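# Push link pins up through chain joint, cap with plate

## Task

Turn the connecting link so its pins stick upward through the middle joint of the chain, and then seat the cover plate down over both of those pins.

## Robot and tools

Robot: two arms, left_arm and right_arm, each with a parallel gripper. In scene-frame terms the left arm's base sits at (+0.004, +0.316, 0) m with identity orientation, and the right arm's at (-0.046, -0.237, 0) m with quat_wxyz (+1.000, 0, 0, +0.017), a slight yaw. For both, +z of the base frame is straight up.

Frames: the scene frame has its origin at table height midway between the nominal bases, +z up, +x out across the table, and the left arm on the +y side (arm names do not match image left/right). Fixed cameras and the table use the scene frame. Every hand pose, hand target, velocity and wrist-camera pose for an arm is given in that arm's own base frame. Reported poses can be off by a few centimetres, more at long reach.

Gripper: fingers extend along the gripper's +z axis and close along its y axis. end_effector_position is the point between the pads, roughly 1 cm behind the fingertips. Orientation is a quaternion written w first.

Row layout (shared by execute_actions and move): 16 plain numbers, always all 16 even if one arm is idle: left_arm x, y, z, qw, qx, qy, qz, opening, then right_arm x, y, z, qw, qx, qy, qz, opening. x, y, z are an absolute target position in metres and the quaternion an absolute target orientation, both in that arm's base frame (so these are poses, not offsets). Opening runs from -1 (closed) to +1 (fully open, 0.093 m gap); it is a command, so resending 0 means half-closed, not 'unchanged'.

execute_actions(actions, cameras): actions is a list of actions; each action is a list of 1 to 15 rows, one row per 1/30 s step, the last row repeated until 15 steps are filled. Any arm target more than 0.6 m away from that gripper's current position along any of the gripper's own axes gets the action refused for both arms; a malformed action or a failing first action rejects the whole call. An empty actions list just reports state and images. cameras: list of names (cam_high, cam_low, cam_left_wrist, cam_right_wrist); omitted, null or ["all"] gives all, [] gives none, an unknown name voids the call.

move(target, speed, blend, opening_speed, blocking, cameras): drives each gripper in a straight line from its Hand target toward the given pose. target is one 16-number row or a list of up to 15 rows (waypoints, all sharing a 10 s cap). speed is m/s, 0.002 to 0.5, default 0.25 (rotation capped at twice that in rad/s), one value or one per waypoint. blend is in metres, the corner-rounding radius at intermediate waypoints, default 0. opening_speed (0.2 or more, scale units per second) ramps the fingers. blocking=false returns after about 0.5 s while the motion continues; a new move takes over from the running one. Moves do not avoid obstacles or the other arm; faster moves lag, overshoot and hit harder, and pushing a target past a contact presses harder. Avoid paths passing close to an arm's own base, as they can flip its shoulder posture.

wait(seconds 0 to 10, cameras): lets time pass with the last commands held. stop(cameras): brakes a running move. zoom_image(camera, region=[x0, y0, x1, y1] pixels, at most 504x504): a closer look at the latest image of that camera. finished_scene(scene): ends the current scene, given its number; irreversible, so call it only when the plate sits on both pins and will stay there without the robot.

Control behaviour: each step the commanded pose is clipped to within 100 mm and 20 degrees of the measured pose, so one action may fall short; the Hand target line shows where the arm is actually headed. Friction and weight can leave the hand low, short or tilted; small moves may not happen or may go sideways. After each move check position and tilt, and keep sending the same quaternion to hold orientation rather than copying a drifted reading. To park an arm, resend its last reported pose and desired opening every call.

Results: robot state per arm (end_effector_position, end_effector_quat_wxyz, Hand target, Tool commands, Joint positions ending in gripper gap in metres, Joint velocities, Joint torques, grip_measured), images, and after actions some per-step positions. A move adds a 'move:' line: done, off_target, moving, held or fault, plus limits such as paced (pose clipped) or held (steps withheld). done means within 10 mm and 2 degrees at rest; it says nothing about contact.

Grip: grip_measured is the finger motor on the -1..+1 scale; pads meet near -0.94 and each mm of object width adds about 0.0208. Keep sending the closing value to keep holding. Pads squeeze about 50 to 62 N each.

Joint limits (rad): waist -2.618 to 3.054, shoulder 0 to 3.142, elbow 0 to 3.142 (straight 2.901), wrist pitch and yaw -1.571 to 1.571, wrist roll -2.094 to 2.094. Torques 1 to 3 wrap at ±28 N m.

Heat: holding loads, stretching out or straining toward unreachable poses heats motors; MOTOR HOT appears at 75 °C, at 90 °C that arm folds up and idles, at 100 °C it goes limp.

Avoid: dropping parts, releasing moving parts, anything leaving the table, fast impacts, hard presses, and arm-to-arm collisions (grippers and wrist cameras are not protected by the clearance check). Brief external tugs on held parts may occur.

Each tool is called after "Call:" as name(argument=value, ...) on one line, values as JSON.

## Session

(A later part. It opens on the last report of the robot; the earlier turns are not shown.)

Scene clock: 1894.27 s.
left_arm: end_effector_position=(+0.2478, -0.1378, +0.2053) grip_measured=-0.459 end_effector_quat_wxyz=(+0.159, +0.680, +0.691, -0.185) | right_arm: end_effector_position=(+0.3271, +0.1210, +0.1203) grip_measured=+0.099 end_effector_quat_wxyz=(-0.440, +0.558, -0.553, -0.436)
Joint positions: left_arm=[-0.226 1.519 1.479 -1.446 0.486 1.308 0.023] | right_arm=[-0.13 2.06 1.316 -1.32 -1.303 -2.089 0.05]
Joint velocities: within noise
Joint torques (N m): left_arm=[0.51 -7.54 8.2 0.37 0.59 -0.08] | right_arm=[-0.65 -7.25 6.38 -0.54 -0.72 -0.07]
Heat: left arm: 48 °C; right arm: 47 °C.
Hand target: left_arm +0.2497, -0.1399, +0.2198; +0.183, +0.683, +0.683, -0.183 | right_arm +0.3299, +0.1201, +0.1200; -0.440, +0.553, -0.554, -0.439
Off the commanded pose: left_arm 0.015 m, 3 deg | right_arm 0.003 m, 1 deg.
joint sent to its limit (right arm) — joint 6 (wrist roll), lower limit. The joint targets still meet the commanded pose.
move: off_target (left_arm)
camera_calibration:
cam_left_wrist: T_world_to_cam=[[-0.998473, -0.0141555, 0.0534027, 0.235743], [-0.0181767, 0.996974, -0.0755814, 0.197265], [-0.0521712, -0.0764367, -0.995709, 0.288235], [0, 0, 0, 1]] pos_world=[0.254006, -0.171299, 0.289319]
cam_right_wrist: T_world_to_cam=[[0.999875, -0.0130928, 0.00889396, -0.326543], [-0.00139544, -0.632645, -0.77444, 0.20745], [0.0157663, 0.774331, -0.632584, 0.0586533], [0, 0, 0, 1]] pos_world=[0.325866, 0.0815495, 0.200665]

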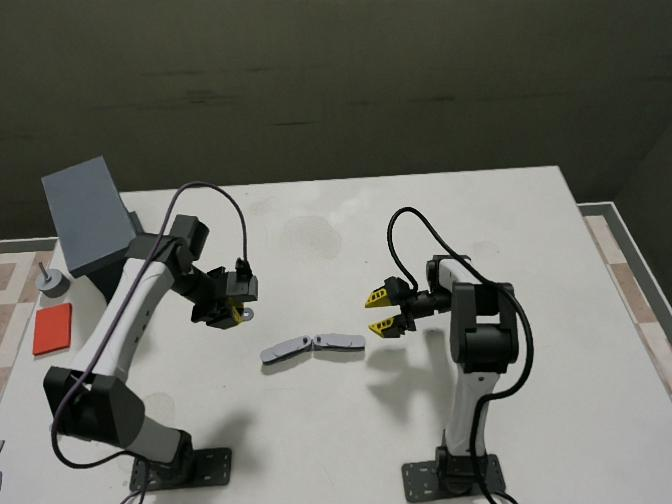

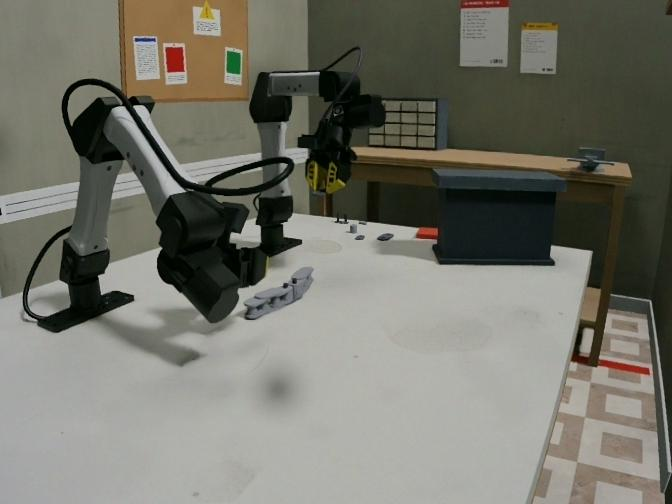

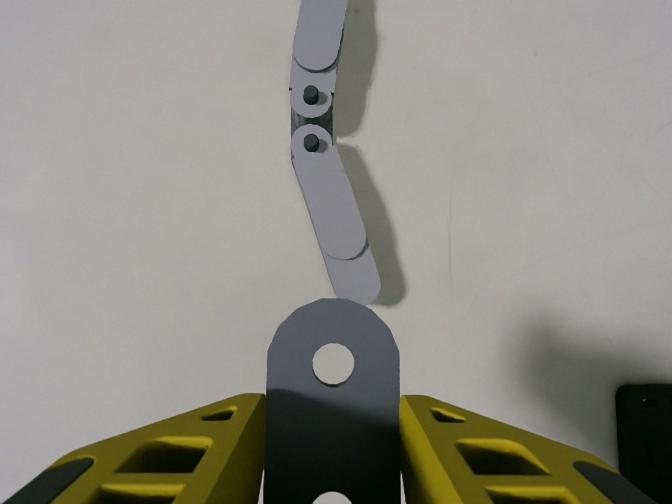

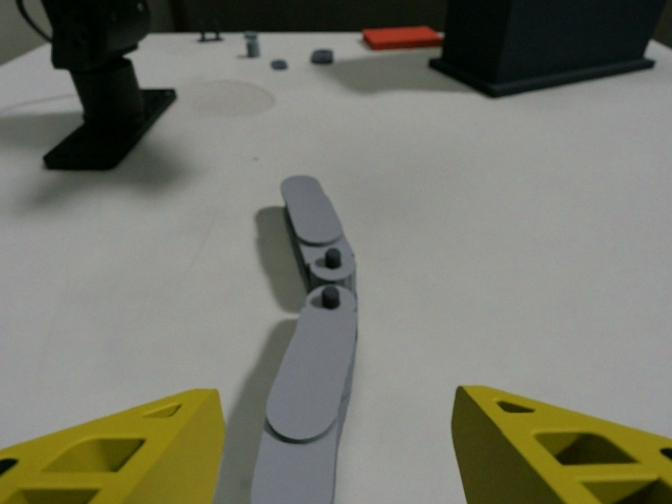

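Call:
move(target=[[0.245,-0.25,0.12,0.1944,0.6716,0.6894,-0.1894,-0.65,0.33,0.12,0.12,0.4402,-0.5534,0.5534,0.4402,0.1],[0.2549,-0.2807,0.056,0.1944,0.6716,0.6894,-0.1894,-0.65,0.33,0.12,0.12,0.4402,-0.5534,0.5534,0.4402,0.1]], speed=[0.15,0.05], blend=0.01, cameras=["cam_left_wrist","cam_right_wrist"])

Call:
zoom_image(camera="cam_left_wrist", region=[305, 338, 361, 394])

Call:
zoom_image(camera="cam_right_wrist", region=[270, 210, 410, 315])

Scene clock: 1920.47 s.
left_arm: end_effector_position=(+0.2540, -0.2783, +0.0601) grip_measured=-0.459 end_effector_quat_wxyz=(+0.193, +0.672, +0.688, -0.193) | right_arm: end_effector_position=(+0.3271, +0.1210, +0.1203) grip_measured=+0.099 end_effector_quat_wxyz=(-0.440, +0.558, -0.553, -0.436)
Joint positions: left_arm=[-0.644 1.721 1.065 -0.555 0.429 0.824 0.023] | right_arm=[-0.13 2.06 1.316 -1.32 -1.303 -2.089 0.05]
Joint velocities: within noise
Joint torques (N m): left_arm=[-0.92 -7.13 5.24 1.2 0.2 -0.3] | right_arm=[-0.68 -7.45 6.5 -0.64 -0.7 -0.04]
Heat: left arm: 48 °C; right arm: 47 °C.
Hand target: left_arm +0.2548, -0.2806, +0.0561; +0.194, +0.672, +0.689, -0.189 | right_arm +0.3299, +0.1201, +0.1200; -0.440, +0.553, -0.554, -0.439
Off the commanded pose: left_arm 0.005 m, 0 deg | right_arm 0.003 m, 1 deg.
joint sent to its limit (right arm) — joint 6 (wrist roll), lower limit. The joint targets still meet the commanded pose.
move: done
camera_calibration:
cam_left_wrist: T_world_to_cam=[[-0.999338, -0.029602, 0.0211526, 0.245572], [-0.0322202, 0.990098, -0.136627, 0.331792], [-0.0168987, -0.137218, -0.990397, 0.106965], [0, 0, 0, 1]] pos_world=[0.257908, -0.30656, 0.146075]
cam_right_wrist: T_world_to_cam=[[0.999875, -0.0130928, 0.00889396, -0.326543], [-0.00139544, -0.632645, -0.77444, 0.20745], [0.0157663, 0.774331, -0.632584, 0.0586533], [0, 0, 0, 1]] pos_world=[0.325866, 0.0815495, 0.200665]
Images, in order (width x height): cam_left_wrist 672x504, cam_right_wrist 672x504.

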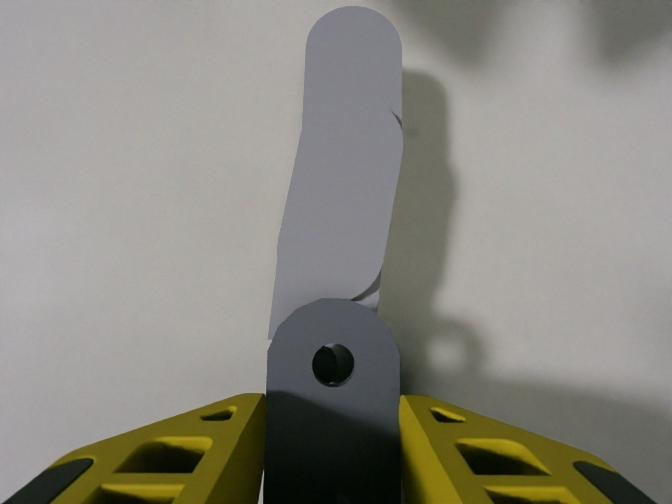

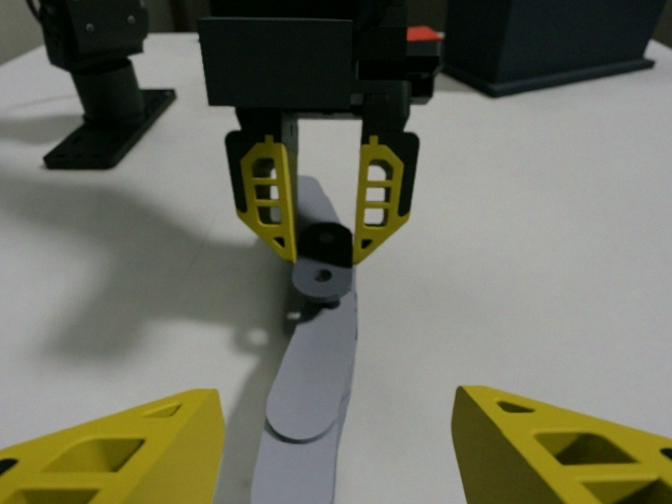

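Scaled by 9.000 from the camera's 672x504 image, which has a finer 960x720 frame.

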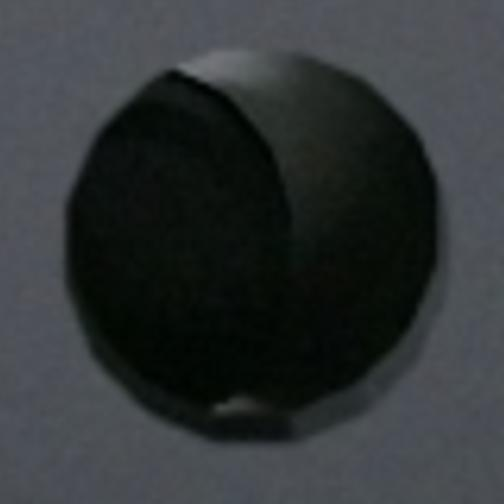

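Scaled by 3.600 from the camera's 672x504 image, which has a finer 960x720 frame.

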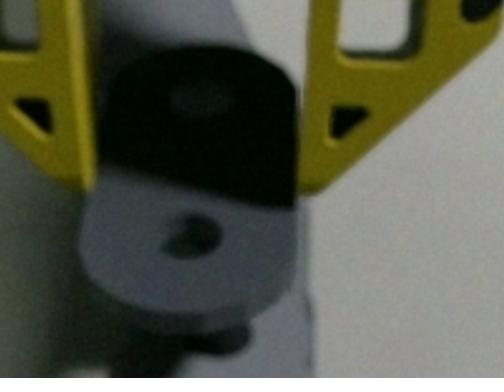

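Call:
move(target=[[0.246,-0.263,0.085,0.1944,0.6716,0.6894,-0.1894,-0.65,0.33,0.12,0.12,0.4402,-0.5534,0.5534,0.4402,0.1],[0.2573,-0.2800,0.050,0.1944,0.6716,0.6894,-0.1894,-0.65,0.33,0.12,0.12,0.4402,-0.5534,0.5534,0.4402,0.1]], speed=[0.08,0.05], cameras=["cam_left_wrist","cam_right_wrist"])

Call:
zoom_image(camera="cam_left_wrist", region=[305, 338, 361, 394])

Call:
zoom_image(camera="cam_right_wrist", region=[270, 210, 410, 315])

Scene clock: 1943.47 s.
left_arm: end_effector_position=(+0.2576, -0.2765, +0.0538) grip_measured=-0.459 end_effector_quat_wxyz=(+0.193, +0.670, +0.690, -0.191) | right_arm: end_effector_position=(+0.3271, +0.1210, +0.1203) grip_measured=+0.099 end_effector_quat_wxyz=(-0.440, +0.558, -0.553, -0.436)
Joint positions: left_arm=[-0.635 1.737 1.058 -0.535 0.428 0.829 0.023] | right_arm=[-0.13 2.06 1.316 -1.32 -1.303 -2.089 0.05]
Joint velocities: within noise
Joint torques (N m): left_arm=[-1.26 -7.25 5.22 1.2 0.22 -0.26] | right_arm=[-0.57 -7.43 6.38 -0.63 -0.71 -0.08]
Heat: left arm: 48 °C; right arm: 47 °C.
Hand target: left_arm +0.2572, -0.2799, +0.0501; +0.194, +0.672, +0.689, -0.189 | right_arm +0.3299, +0.1201, +0.1200; -0.440, +0.553, -0.554, -0.439
Off the commanded pose: left_arm 0.005 m, 0 deg | right_arm 0.003 m, 1 deg.
joint sent to its limit (right arm) — joint 6 (wrist roll), lower limit. The joint targets still meet the commanded pose.
move: done
camera_calibration:
cam_left_wrist: T_world_to_cam=[[-0.999154, -0.0354143, 0.0209209, 0.247681], [-0.0379129, 0.990187, -0.13451, 0.330617], [-0.015952, -0.135189, -0.990691, 0.101394], [0, 0, 0, 1]] pos_world=[0.261624, -0.304894, 0.139739]
cam_right_wrist: T_world_to_cam=[[0.999875, -0.0130928, 0.00889396, -0.326543], [-0.00139544, -0.632645, -0.77444, 0.20745], [0.0157663, 0.774331, -0.632584, 0.0586533], [0, 0, 0, 1]] pos_world=[0.325866, 0.0815495, 0.200665]
Images, in order (width x height): cam_left_wrist 672x504, cam_right_wrist 672x504.

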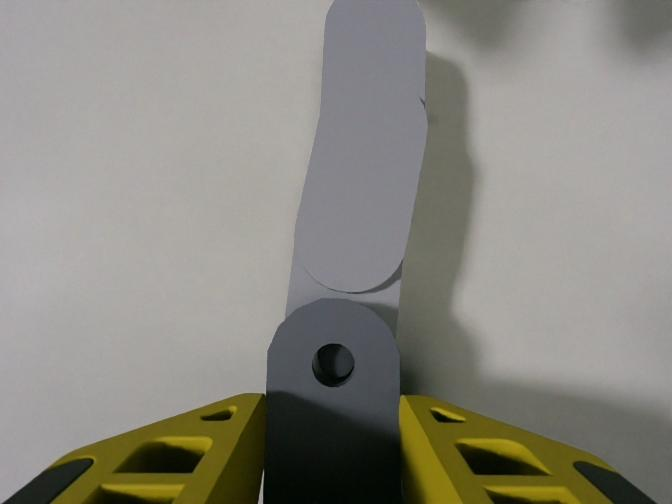

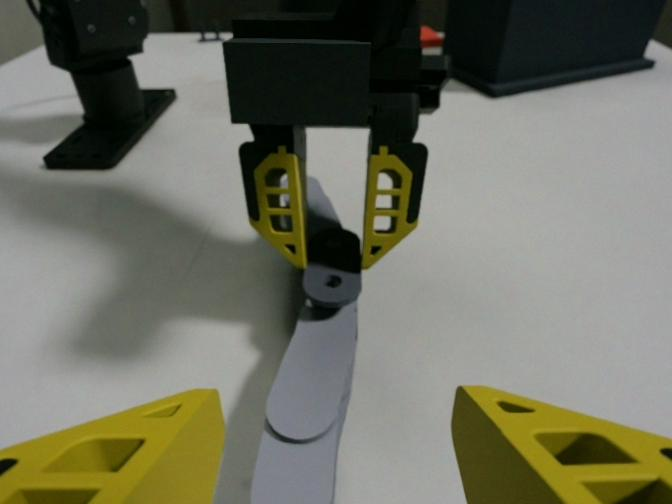

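Scaled by 9.000 from the camera's 672x504 image, which has a finer 960x720 frame.

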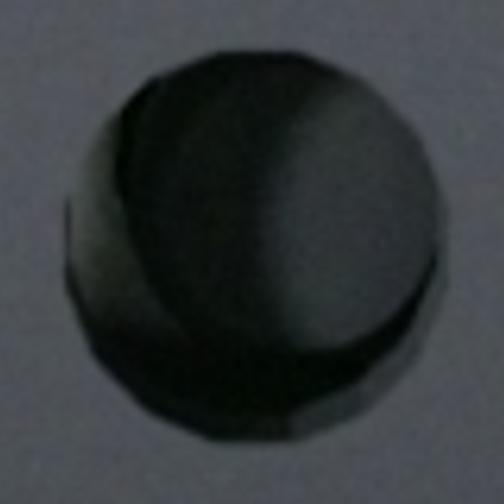

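Scaled by 3.600 from the camera's 672x504 image, which has a finer 960x720 frame.

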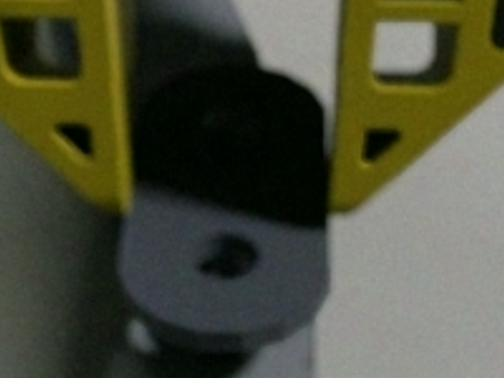

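Call:
move(target=[[0.2570,-0.2801,0.044,0.1944,0.6716,0.6894,-0.1894,-0.65,0.33,0.12,0.12,0.4402,-0.5534,0.5534,0.4402,0.1]], speed=[0.04], cameras=["cam_left_wrist","cam_right_wrist"])

Call:
zoom_image(camera="cam_left_wrist", region=[305, 338, 361, 394])

Call:
zoom_image(camera="cam_right_wrist", region=[270, 210, 410, 315])

Scene clock: 1955.17 s.
left_arm: end_effector_position=(+0.2568, -0.2764, +0.0482) grip_measured=-0.459 end_effector_quat_wxyz=(+0.192, +0.671, +0.691, -0.192) | right_arm: end_effector_position=(+0.3271, +0.1210, +0.1203) grip_measured=+0.099 end_effector_quat_wxyz=(-0.440, +0.558, -0.553, -0.436)
Joint positions: left_arm=[-0.636 1.745 1.044 -0.514 0.428 0.828 0.023] | right_arm=[-0.13 2.06 1.316 -1.32 -1.303 -2.089 0.05]
Joint velocities: within noise
Joint torques (N m): left_arm=[-1.21 -7.12 5.11 1.25 0.22 -0.26] | right_arm=[-0.59 -7.45 6.5 -0.58 -0.71 -0.08]
Heat: left arm: 47 °C; right arm: 47 °C.
Hand target: left_arm +0.2570, -0.2800, +0.0442; +0.194, +0.672, +0.689, -0.189 | right_arm +0.3299, +0.1201, +0.1200; -0.440, +0.553, -0.554, -0.439
Off the commanded pose: left_arm 0.006 m, 0 deg | right_arm 0.003 m, 1 deg.
joint sent to its limit (right arm) — joint 6 (wrist roll), lower limit. The joint targets still meet the commanded pose.
move: done
camera_calibration:
cam_left_wrist: T_world_to_cam=[[-0.999136, -0.0350793, 0.0222927, 0.24709], [-0.0377449, 0.990359, -0.133282, 0.329704], [-0.0174023, -0.134008, -0.990827, 0.0966044], [0, 0, 0, 1]] pos_world=[0.261003, -0.304912, 0.134153]
cam_right_wrist: T_world_to_cam=[[0.999875, -0.0130928, 0.00889396, -0.326543], [-0.00139544, -0.632645, -0.77444, 0.20745], [0.0157663, 0.774331, -0.632584, 0.0586533], [0, 0, 0, 1]] pos_world=[0.325866, 0.0815495, 0.200665]
Images, in order (width x height): cam_left_wrist 672x504, cam_right_wrist 672x504.

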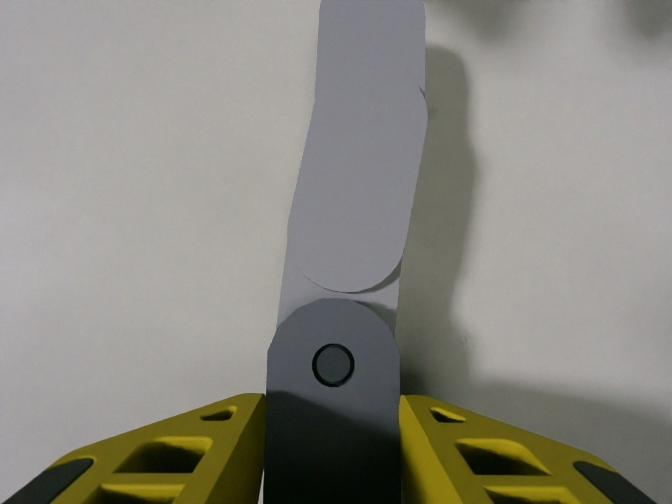

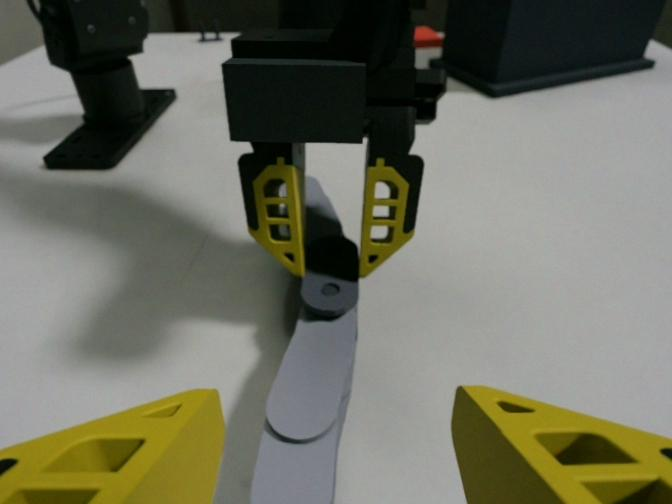

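Scaled by 9.000 from the camera's 672x504 image, which has a finer 960x720 frame.

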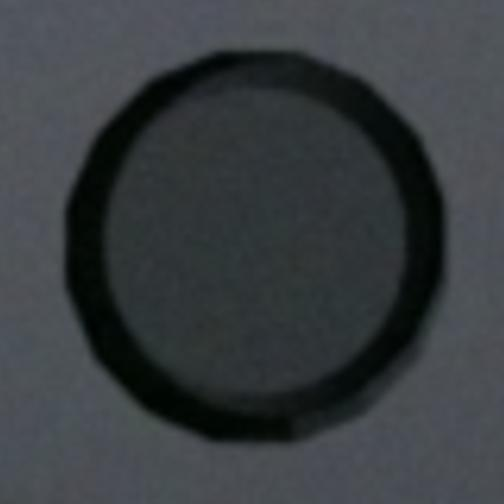

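Scaled by 3.600 from the camera's 672x504 image, which has a finer 960x720 frame.

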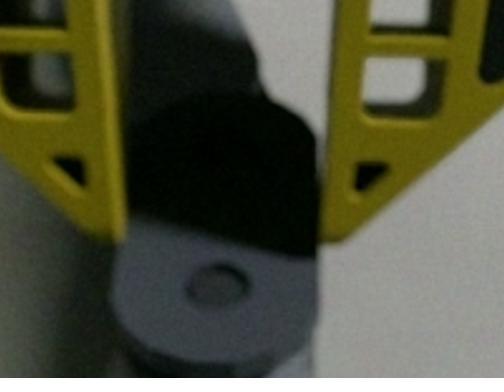

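Call:
move(target=[[0.2570,-0.2801,0.038,0.1944,0.6716,0.6894,-0.1894,-0.65,0.33,0.12,0.12,0.4402,-0.5534,0.5534,0.4402,0.1]], speed=[0.04], cameras=["cam_left_wrist","cam_right_wrist"])

Call:
zoom_image(camera="cam_left_wrist", region=[305, 338, 361, 394])

Call:
zoom_image(camera="cam_right_wrist", region=[270, 210, 410, 315])

Scene clock: 1962.10 s.
left_arm: end_effector_position=(+0.2568, -0.2764, +0.0423) grip_measured=-0.459 end_effector_quat_wxyz=(+0.192, +0.670, +0.691, -0.192) | right_arm: end_effector_position=(+0.3271, +0.1210, +0.1203) grip_measured=+0.099 end_effector_quat_wxyz=(-0.440, +0.558, -0.553, -0.436)
Joint positions: left_arm=[-0.636 1.756 1.031 -0.491 0.428 0.827 0.023] | right_arm=[-0.13 2.06 1.316 -1.32 -1.303 -2.089 0.05]
Joint velocities: within noise
Joint torques (N m): left_arm=[-1.22 -7.13 5 1.26 0.22 -0.26] | right_arm=[-0.46 -7.56 6.37 -0.61 -0.67 -0.04]
Heat: left arm: 47 °C; right arm: 47 °C.
Hand target: left_arm +0.2569, -0.2799, +0.0381; +0.194, +0.672, +0.689, -0.190 | right_arm +0.3299, +0.1201, +0.1200; -0.440, +0.553, -0.554, -0.439
Off the commanded pose: left_arm 0.006 m, 0 deg | right_arm 0.003 m, 1 deg.
joint sent to its limit (right arm) — joint 6 (wrist roll), lower limit. The joint targets still meet the commanded pose.
move: done
camera_calibration:
cam_left_wrist: T_world_to_cam=[[-0.999106, -0.0354146, 0.0230891, 0.247049], [-0.0381754, 0.990407, -0.132805, 0.328979], [-0.0181643, -0.133568, -0.990873, 0.0910027], [0, 0, 0, 1]] pos_world=[0.26104, -0.304919, 0.128158]
cam_right_wrist: T_world_to_cam=[[0.999875, -0.0130928, 0.00889396, -0.326543], [-0.00139544, -0.632645, -0.77444, 0.20745], [0.0157663, 0.774331, -0.632584, 0.0586533], [0, 0, 0, 1]] pos_world=[0.325866, 0.0815495, 0.200665]
Images, in order (width x height): cam_left_wrist 672x504, cam_right_wrist 672x504.

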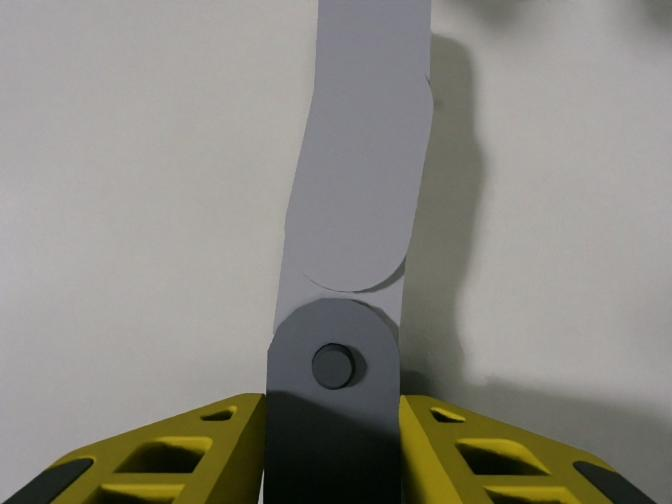

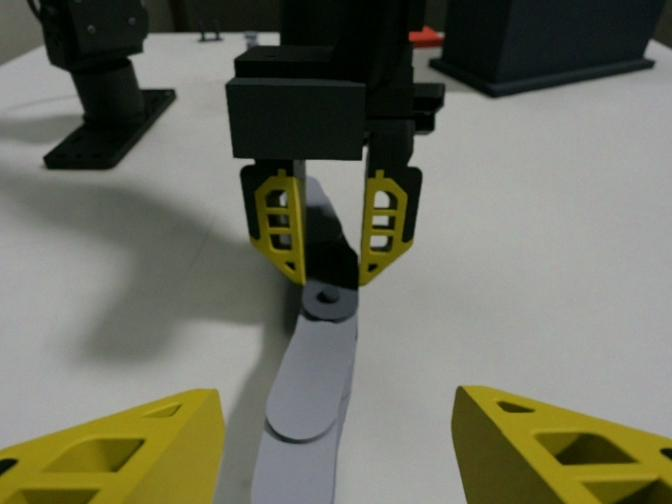

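Scaled by 9.000 from the camera's 672x504 image, which has a finer 960x720 frame.

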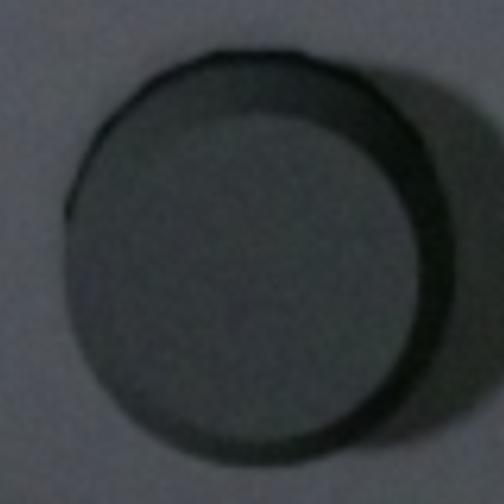

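Scaled by 3.600 from the camera's 672x504 image, which has a finer 960x720 frame.

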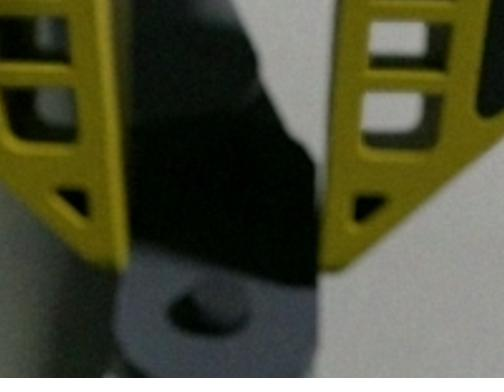

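Call:
move(target=[[0.2570,-0.2801,0.033,0.1944,0.6716,0.6894,-0.1894,-0.65,0.33,0.12,0.12,0.4402,-0.5534,0.5534,0.4402,0.1]], speed=[0.04], cameras=["cam_left_wrist","cam_right_wrist"])

Call:
zoom_image(camera="cam_right_wrist", region=[270, 210, 410, 315])

Scene clock: 1970.77 s.
left_arm: end_effector_position=(+0.2561, -0.2768, +0.0417) grip_measured=-0.459 end_effector_quat_wxyz=(+0.193, +0.670, +0.690, -0.194) | right_arm: end_effector_position=(+0.3271, +0.1210, +0.1203) grip_measured=+0.099 end_effector_quat_wxyz=(-0.440, +0.558, -0.553, -0.436)
Joint positions: left_arm=[-0.636 1.756 1.026 -0.484 0.433 0.827 0.023] | right_arm=[-0.13 2.06 1.316 -1.32 -1.303 -2.089 0.05]
Joint velocities: within noise
Joint torques (N m): left_arm=[-1.17 -6.22 4.49 1.4 0.17 -0.26] | right_arm=[-0.32 -7.53 6.5 -0.6 -0.71 -0.01]
Heat: left arm: 46 °C; right arm: 47 °C.
Hand target: left_arm +0.2567, -0.2798, +0.0332; +0.194, +0.672, +0.690, -0.189 | right_arm +0.3299, +0.1201, +0.1200; -0.440, +0.553, -0.554, -0.439
Off the commanded pose: left_arm 0.009 m, 1 deg | right_arm 0.003 m, 1 deg.
joint sent to its limit (right arm) — joint 6 (wrist roll), lower limit. The joint targets still meet the commanded pose.
move: done
camera_calibration:
cam_left_wrist: T_world_to_cam=[[-0.999136, -0.0335743, 0.0244816, 0.246849], [-0.0366322, 0.989812, -0.137584, 0.328976], [-0.0196129, -0.138362, -0.990187, 0.089407], [0, 0, 0, 1]] pos_world=[0.26044, -0.304966, 0.127748]
cam_right_wrist: T_world_to_cam=[[0.999875, -0.0130928, 0.00889396, -0.326543], [-0.00139544, -0.632645, -0.77444, 0.20745], [0.0157663, 0.774331, -0.632584, 0.0586533], [0, 0, 0, 1]] pos_world=[0.325866, 0.0815495, 0.200665]
Images, in order (width x height): cam_left_wrist 672x504, cam_right_wrist 672x504.

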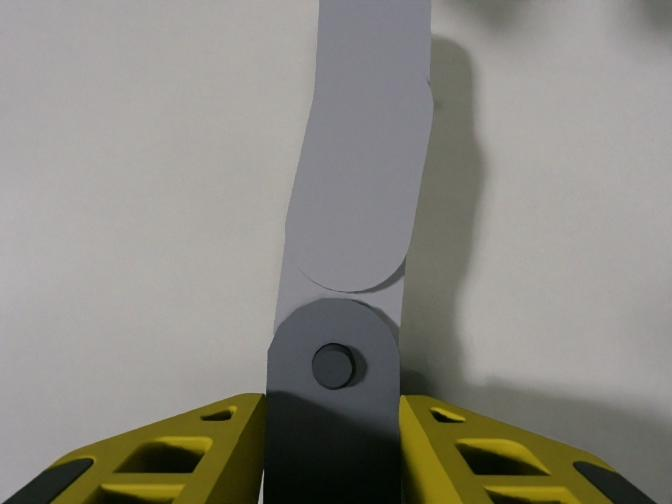

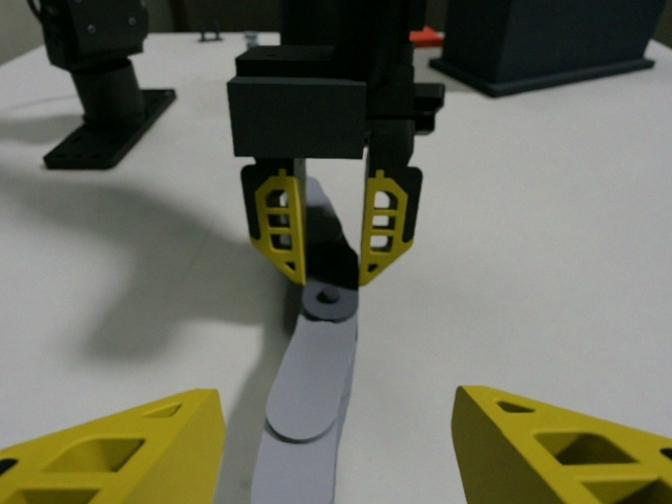

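Scaled by 3.600 from the camera's 672x504 image, which has a finer 960x720 frame.

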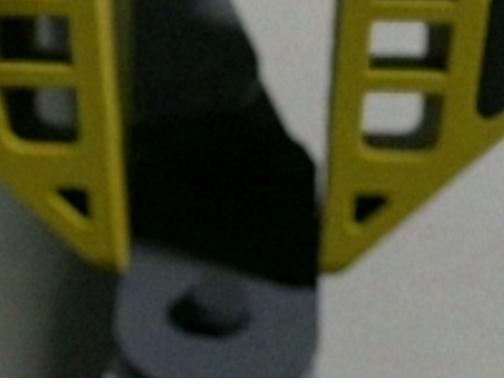

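Call:
move(target=[[0.2568,-0.2800,0.037,0.1944,0.6716,0.6894,-0.1894,-0.25,0.33,0.12,0.12,0.4402,-0.5534,0.5534,0.4402,0.1]], speed=[0.04], opening_speed=0.4, cameras=["cam_left_wrist","cam_right_wrist"])

Call:
zoom_image(camera="cam_right_wrist", region=[270, 210, 410, 315])

Call:
zoom_image(camera="cam_left_wrist", region=[240, 290, 430, 432])

Scene clock: 1980.53 s.
left_arm: end_effector_position=(+0.2573, -0.2777, +0.0423) grip_measured=-0.252 end_effector_quat_wxyz=(+0.196, +0.671, +0.689, -0.193) | right_arm: end_effector_position=(+0.3271, +0.1210, +0.1203) grip_measured=+0.099 end_effector_quat_wxyz=(-0.440, +0.558, -0.553, -0.436)
Joint positions: left_arm=[-0.636 1.756 1.026 -0.478 0.433 0.827 0.033] | right_arm=[-0.13 2.06 1.316 -1.32 -1.303 -2.089 0.05]
Joint velocities: within noise
Joint torques (N m): left_arm=[-1.22 -7.02 5.14 1.16 0.17 -0.26] | right_arm=[-0.53 -7.39 6.48 -0.6 -0.67 -0.09]
Heat: left arm: 46 °C; right arm: 46 °C.
Hand target: left_arm +0.2568, -0.2798, +0.0371; +0.194, +0.672, +0.689, -0.189 | right_arm +0.3299, +0.1201, +0.1200; -0.440, +0.553, -0.554, -0.439
Off the commanded pose: left_arm 0.006 m, 1 deg | right_arm 0.003 m, 1 deg.
joint sent to its limit (right arm) — joint 6 (wrist roll), lower limit. The joint targets still meet the commanded pose.
move: done
camera_calibration:
cam_left_wrist: T_world_to_cam=[[-0.999257, -0.0334854, 0.0190975, 0.248262], [-0.0358603, 0.989243, -0.141819, 0.329773], [-0.0141432, -0.142398, -0.989708, 0.087305], [0, 0, 0, 1]] pos_world=[0.261138, -0.305481, 0.128433]
cam_right_wrist: T_world_to_cam=[[0.999875, -0.0130928, 0.00889396, -0.326543], [-0.00139544, -0.632645, -0.77444, 0.20745], [0.0157663, 0.774331, -0.632584, 0.0586533], [0, 0, 0, 1]] pos_world=[0.325866, 0.0815495, 0.200665]
Images, in order (width x height): cam_left_wrist 672x504, cam_right_wrist 672x504.

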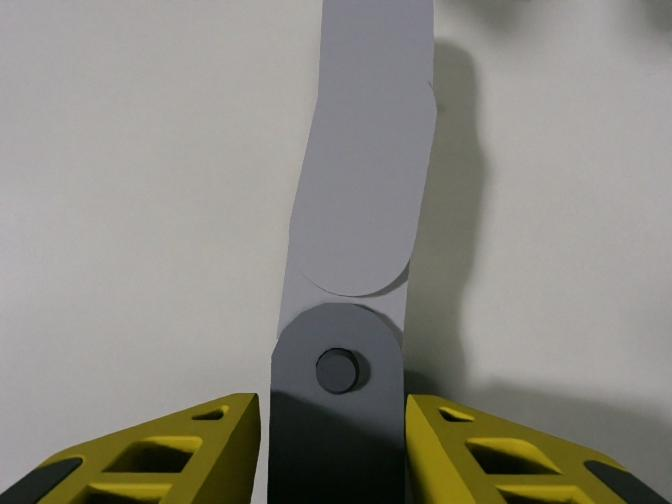

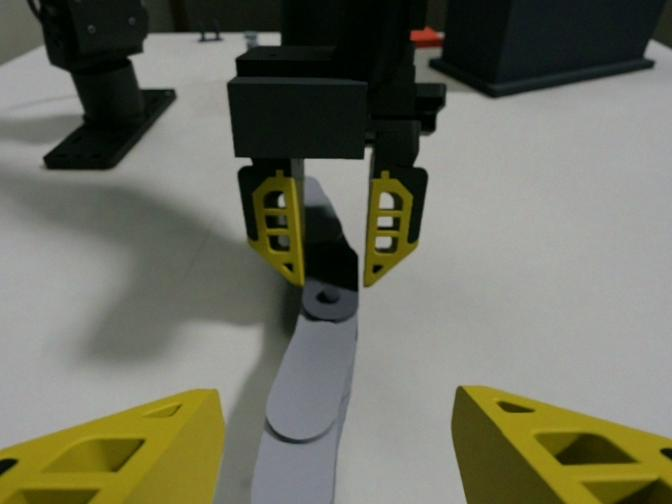

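Scaled by 3.600 from the camera's 672x504 image, which has a finer 960x720 frame.

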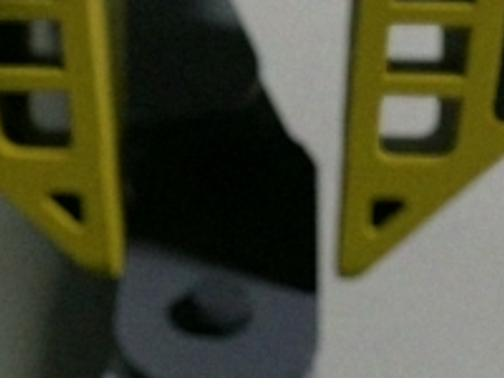

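Scaled by 2.653 from the camera's 672x504 image, which has a finer 960x720 frame.

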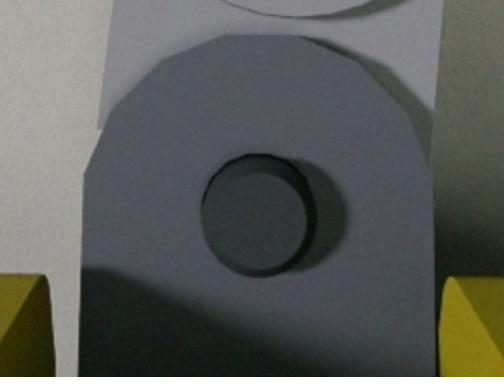

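Call:
move(target=[[0.2568,-0.2800,0.042,0.1944,0.6716,0.6894,-0.1894,0.1,0.33,0.12,0.12,0.4402,-0.5534,0.5534,0.4402,0.1],[0.262,-0.285,0.085,0.1944,0.6716,0.6894,-0.1894,0.1,0.33,0.12,0.12,0.4402,-0.5534,0.5534,0.4402,0.1]], speed=[0.04,0.08], opening_speed=0.6, cameras=["cam_left_wrist","cam_right_wrist"])

Call:
zoom_image(camera="cam_right_wrist", region=[270, 210, 410, 315])

Call:
zoom_image(camera="cam_left_wrist", region=[240, 290, 430, 432])

Scene clock: 1991.63 s.
left_arm: end_effector_position=(+0.2551, -0.2785, +0.0633) grip_measured=+0.098 end_effector_quat_wxyz=(+0.167, +0.670, +0.695, -0.198) | right_arm: end_effector_position=(+0.3271, +0.1210, +0.1203) grip_measured=+0.099 end_effector_quat_wxyz=(-0.440, +0.558, -0.553, -0.436)
Joint positions: left_arm=[-0.641 1.756 1.137 -0.648 0.433 0.826 0.05] | right_arm=[-0.13 2.06 1.316 -1.32 -1.303 -2.089 0.05]
Joint velocities: within noise
Joint torques (N m): left_arm=[-0.95 -12.31 8.17 0.86 0.17 -0.28] | right_arm=[-0.51 -7.62 6.38 -0.6 -0.66 -0.03]
Heat: left arm: 46 °C; right arm: 46 °C.
Hand target: left_arm +0.2615, -0.2847, +0.0849; +0.195, +0.671, +0.689, -0.190 | right_arm +0.3299, +0.1201, +0.1200; -0.440, +0.553, -0.554, -0.439
Off the commanded pose: left_arm 0.024 m, 3 deg | right_arm 0.003 m, 1 deg.
joint sent to its limit (right arm) — joint 6 (wrist roll), lower limit. The joint targets still meet the commanded pose.
move: off_target (left_arm)
camera_calibration:
cam_left_wrist: T_world_to_cam=[[-0.997328, -0.0309641, 0.0661626, 0.242861], [-0.0378237, 0.993744, -0.105079, 0.332927], [-0.062495, -0.107301, -0.992261, 0.130206], [0, 0, 0, 1]] pos_world=[0.262942, -0.309353, 0.148114]
cam_right_wrist: T_world_to_cam=[[0.999875, -0.0130928, 0.00889396, -0.326543], [-0.00139544, -0.632645, -0.77444, 0.20745], [0.0157663, 0.774331, -0.632584, 0.0586533], [0, 0, 0, 1]] pos_world=[0.325866, 0.0815495, 0.200665]
Images, in order (width x height): cam_left_wrist 672x504, cam_right_wrist 672x504.

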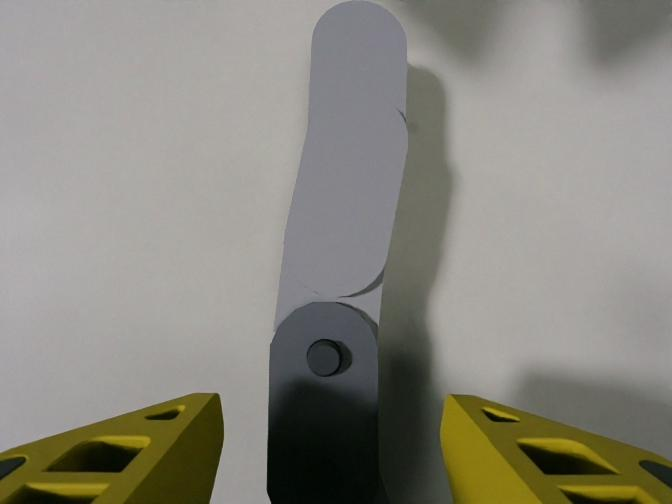

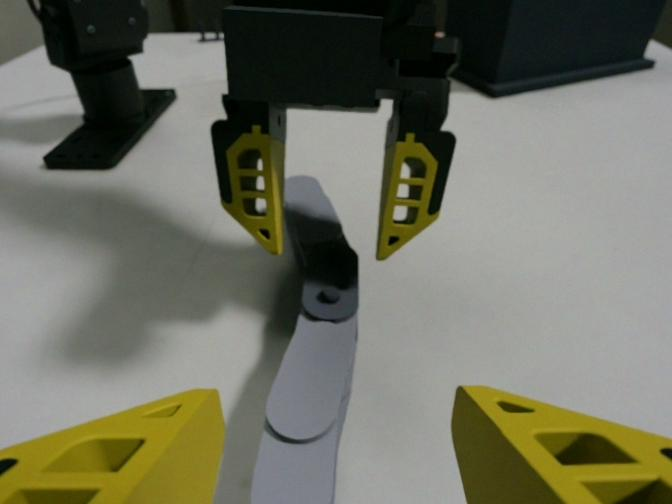

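Scaled by 3.600 from the camera's 672x504 image, which has a finer 960x720 frame.

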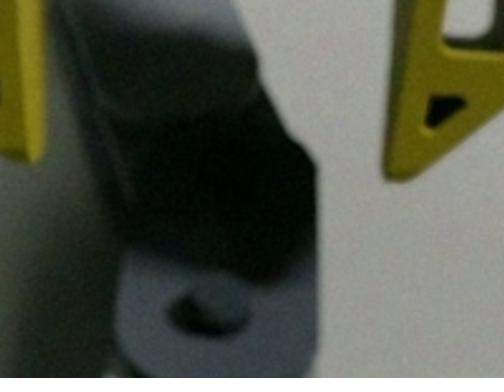

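Scaled by 2.653 from the camera's 672x504 image, which has a finer 960x720 frame.

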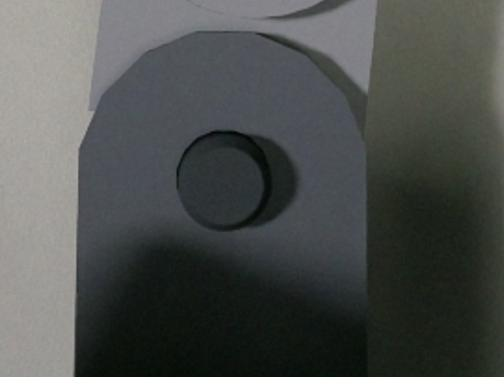

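Retreat further and verify.

Call:
move(target=[[0.25,-0.25,0.15,0.183,0.683,0.683,-0.183,0.1,0.33,0.12,0.12,0.4402,-0.5534,0.5534,0.4402,0.1],[0.24,-0.10,0.21,0.183,0.683,0.683,-0.183,0.1,0.33,0.12,0.12,0.4402,-0.5534,0.5534,0.4402,0.1]], speed=[0.12,0.2], blend=0.02)

Call:
zoom_image(camera="cam_right_wrist", region=[250, 210, 410, 330])

Call:
zoom_image(camera="cam_left_wrist", region=[250, 0, 390, 105])

Call:
zoom_image(camera="cam_low", region=[230, 250, 330, 325])

Scene clock: 2001.83 s.
left_arm: end_effector_position=(+0.2369, -0.0987, +0.1991) grip_measured=+0.098 end_effector_quat_wxyz=(+0.165, +0.681, +0.688, -0.186) | right_arm: end_effector_position=(+0.3271, +0.1210, +0.1203) grip_measured=+0.099 end_effector_quat_wxyz=(-0.440, +0.558, -0.553, -0.436)
Joint positions: left_arm=[-0.073 1.467 1.405 -1.497 0.502 1.484 0.05] | right_arm=[-0.13 2.06 1.316 -1.32 -1.303 -2.089 0.05]
Joint velocities: within noise
Joint torques (N m): left_arm=[0.58 -6 7.91 0.17 0.55 -0.04] | right_arm=[-0.68 -7.49 6.43 -0.6 -0.66 -0.06]
Heat: left arm: 48 °C; right arm: 46 °C.
Hand target: left_arm +0.2398, -0.1000, +0.2098; +0.183, +0.683, +0.683, -0.183 | right_arm +0.3299, +0.1201, +0.1200; -0.440, +0.553, -0.554, -0.439
Off the commanded pose: left_arm 0.011 m, 2 deg | right_arm 0.003 m, 1 deg.
joint sent to its limit (right arm) — joint 6 (wrist roll), lower limit. The joint targets still meet the commanded pose.
move: off_target (left_arm)
camera_calibration:
cam_left_wrist: T_world_to_cam=[[-0.998934, -0.0109081, 0.0448556, 0.227908], [-0.0147366, 0.996192, -0.0859276, 0.158826], [-0.0437476, -0.086497, -0.995291, 0.281397], [0, 0, 0, 1]] pos_world=[0.242316, -0.131395, 0.283497]
cam_right_wrist: T_world_to_cam=[[0.999875, -0.0130928, 0.00889396, -0.326543], [-0.00139544, -0.632645, -0.77444, 0.20745], [0.0157663, 0.774331, -0.632584, 0.0586533], [0, 0, 0, 1]] pos_world=[0.325866, 0.0815495, 0.200665]

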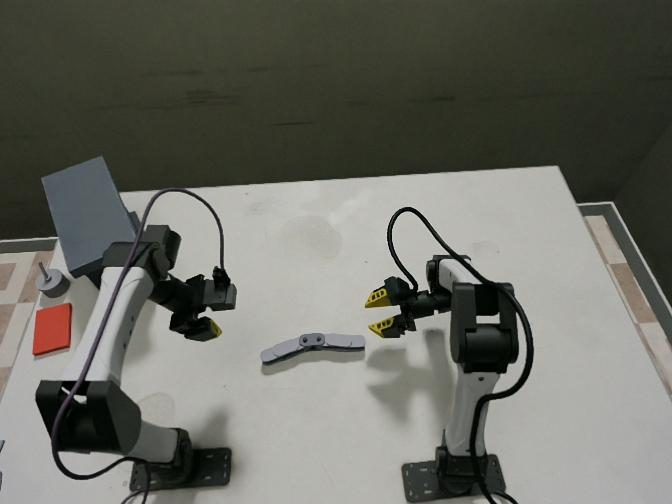

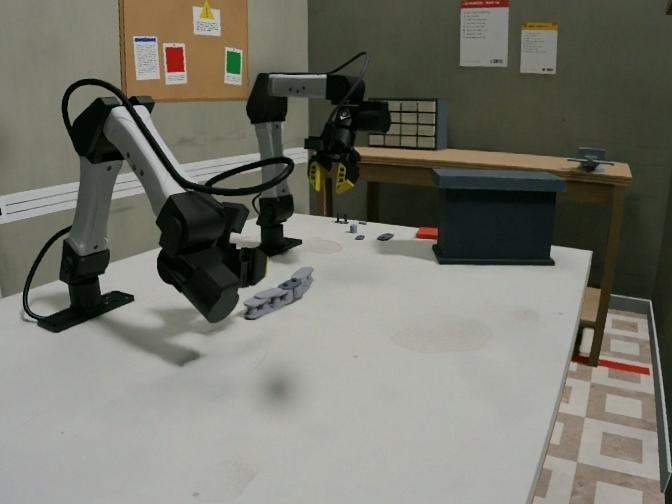

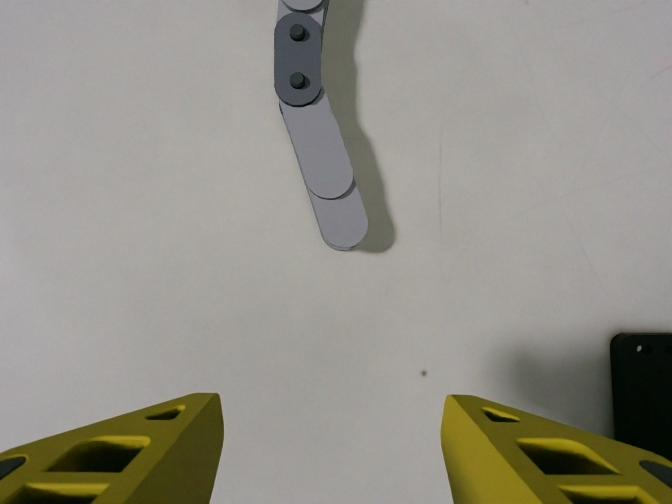

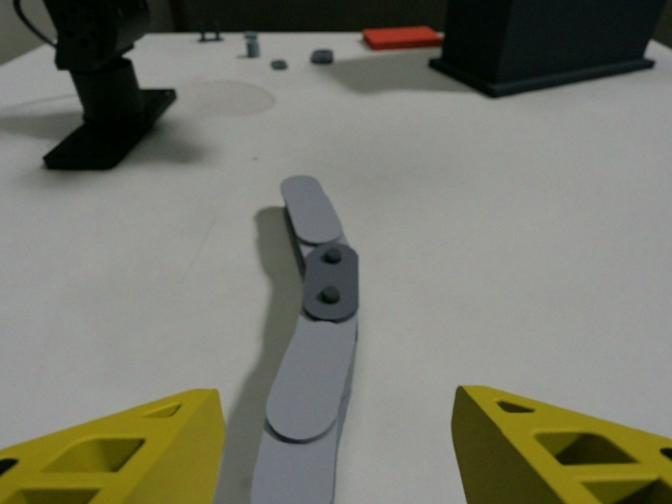

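Scaled by 3.150 from the camera's 672x504 image, which has a finer 960x720 frame.

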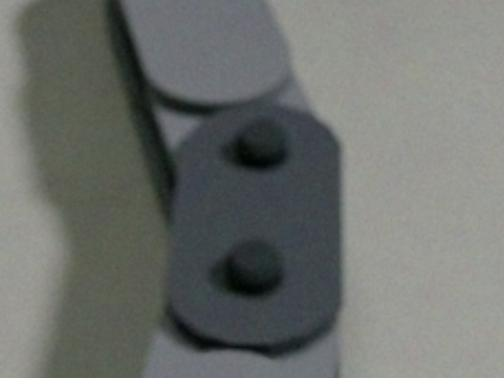

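Scaled by 3.600 from the camera's 672x504 image, which has a finer 960x720 frame.

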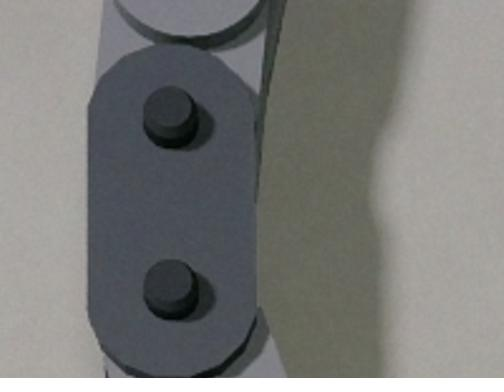

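Scaled by 5.040 from the camera's 672x504 image, which has a finer 960x720 frame.

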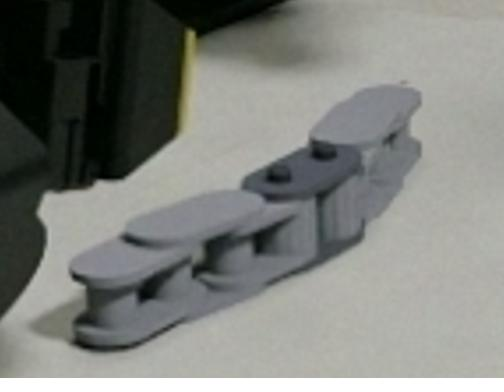

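Both pins protrude through the cover plate, which lies flat on the collars.

Call:
finished_scene(scene=2)

The scene is finished: the task was done.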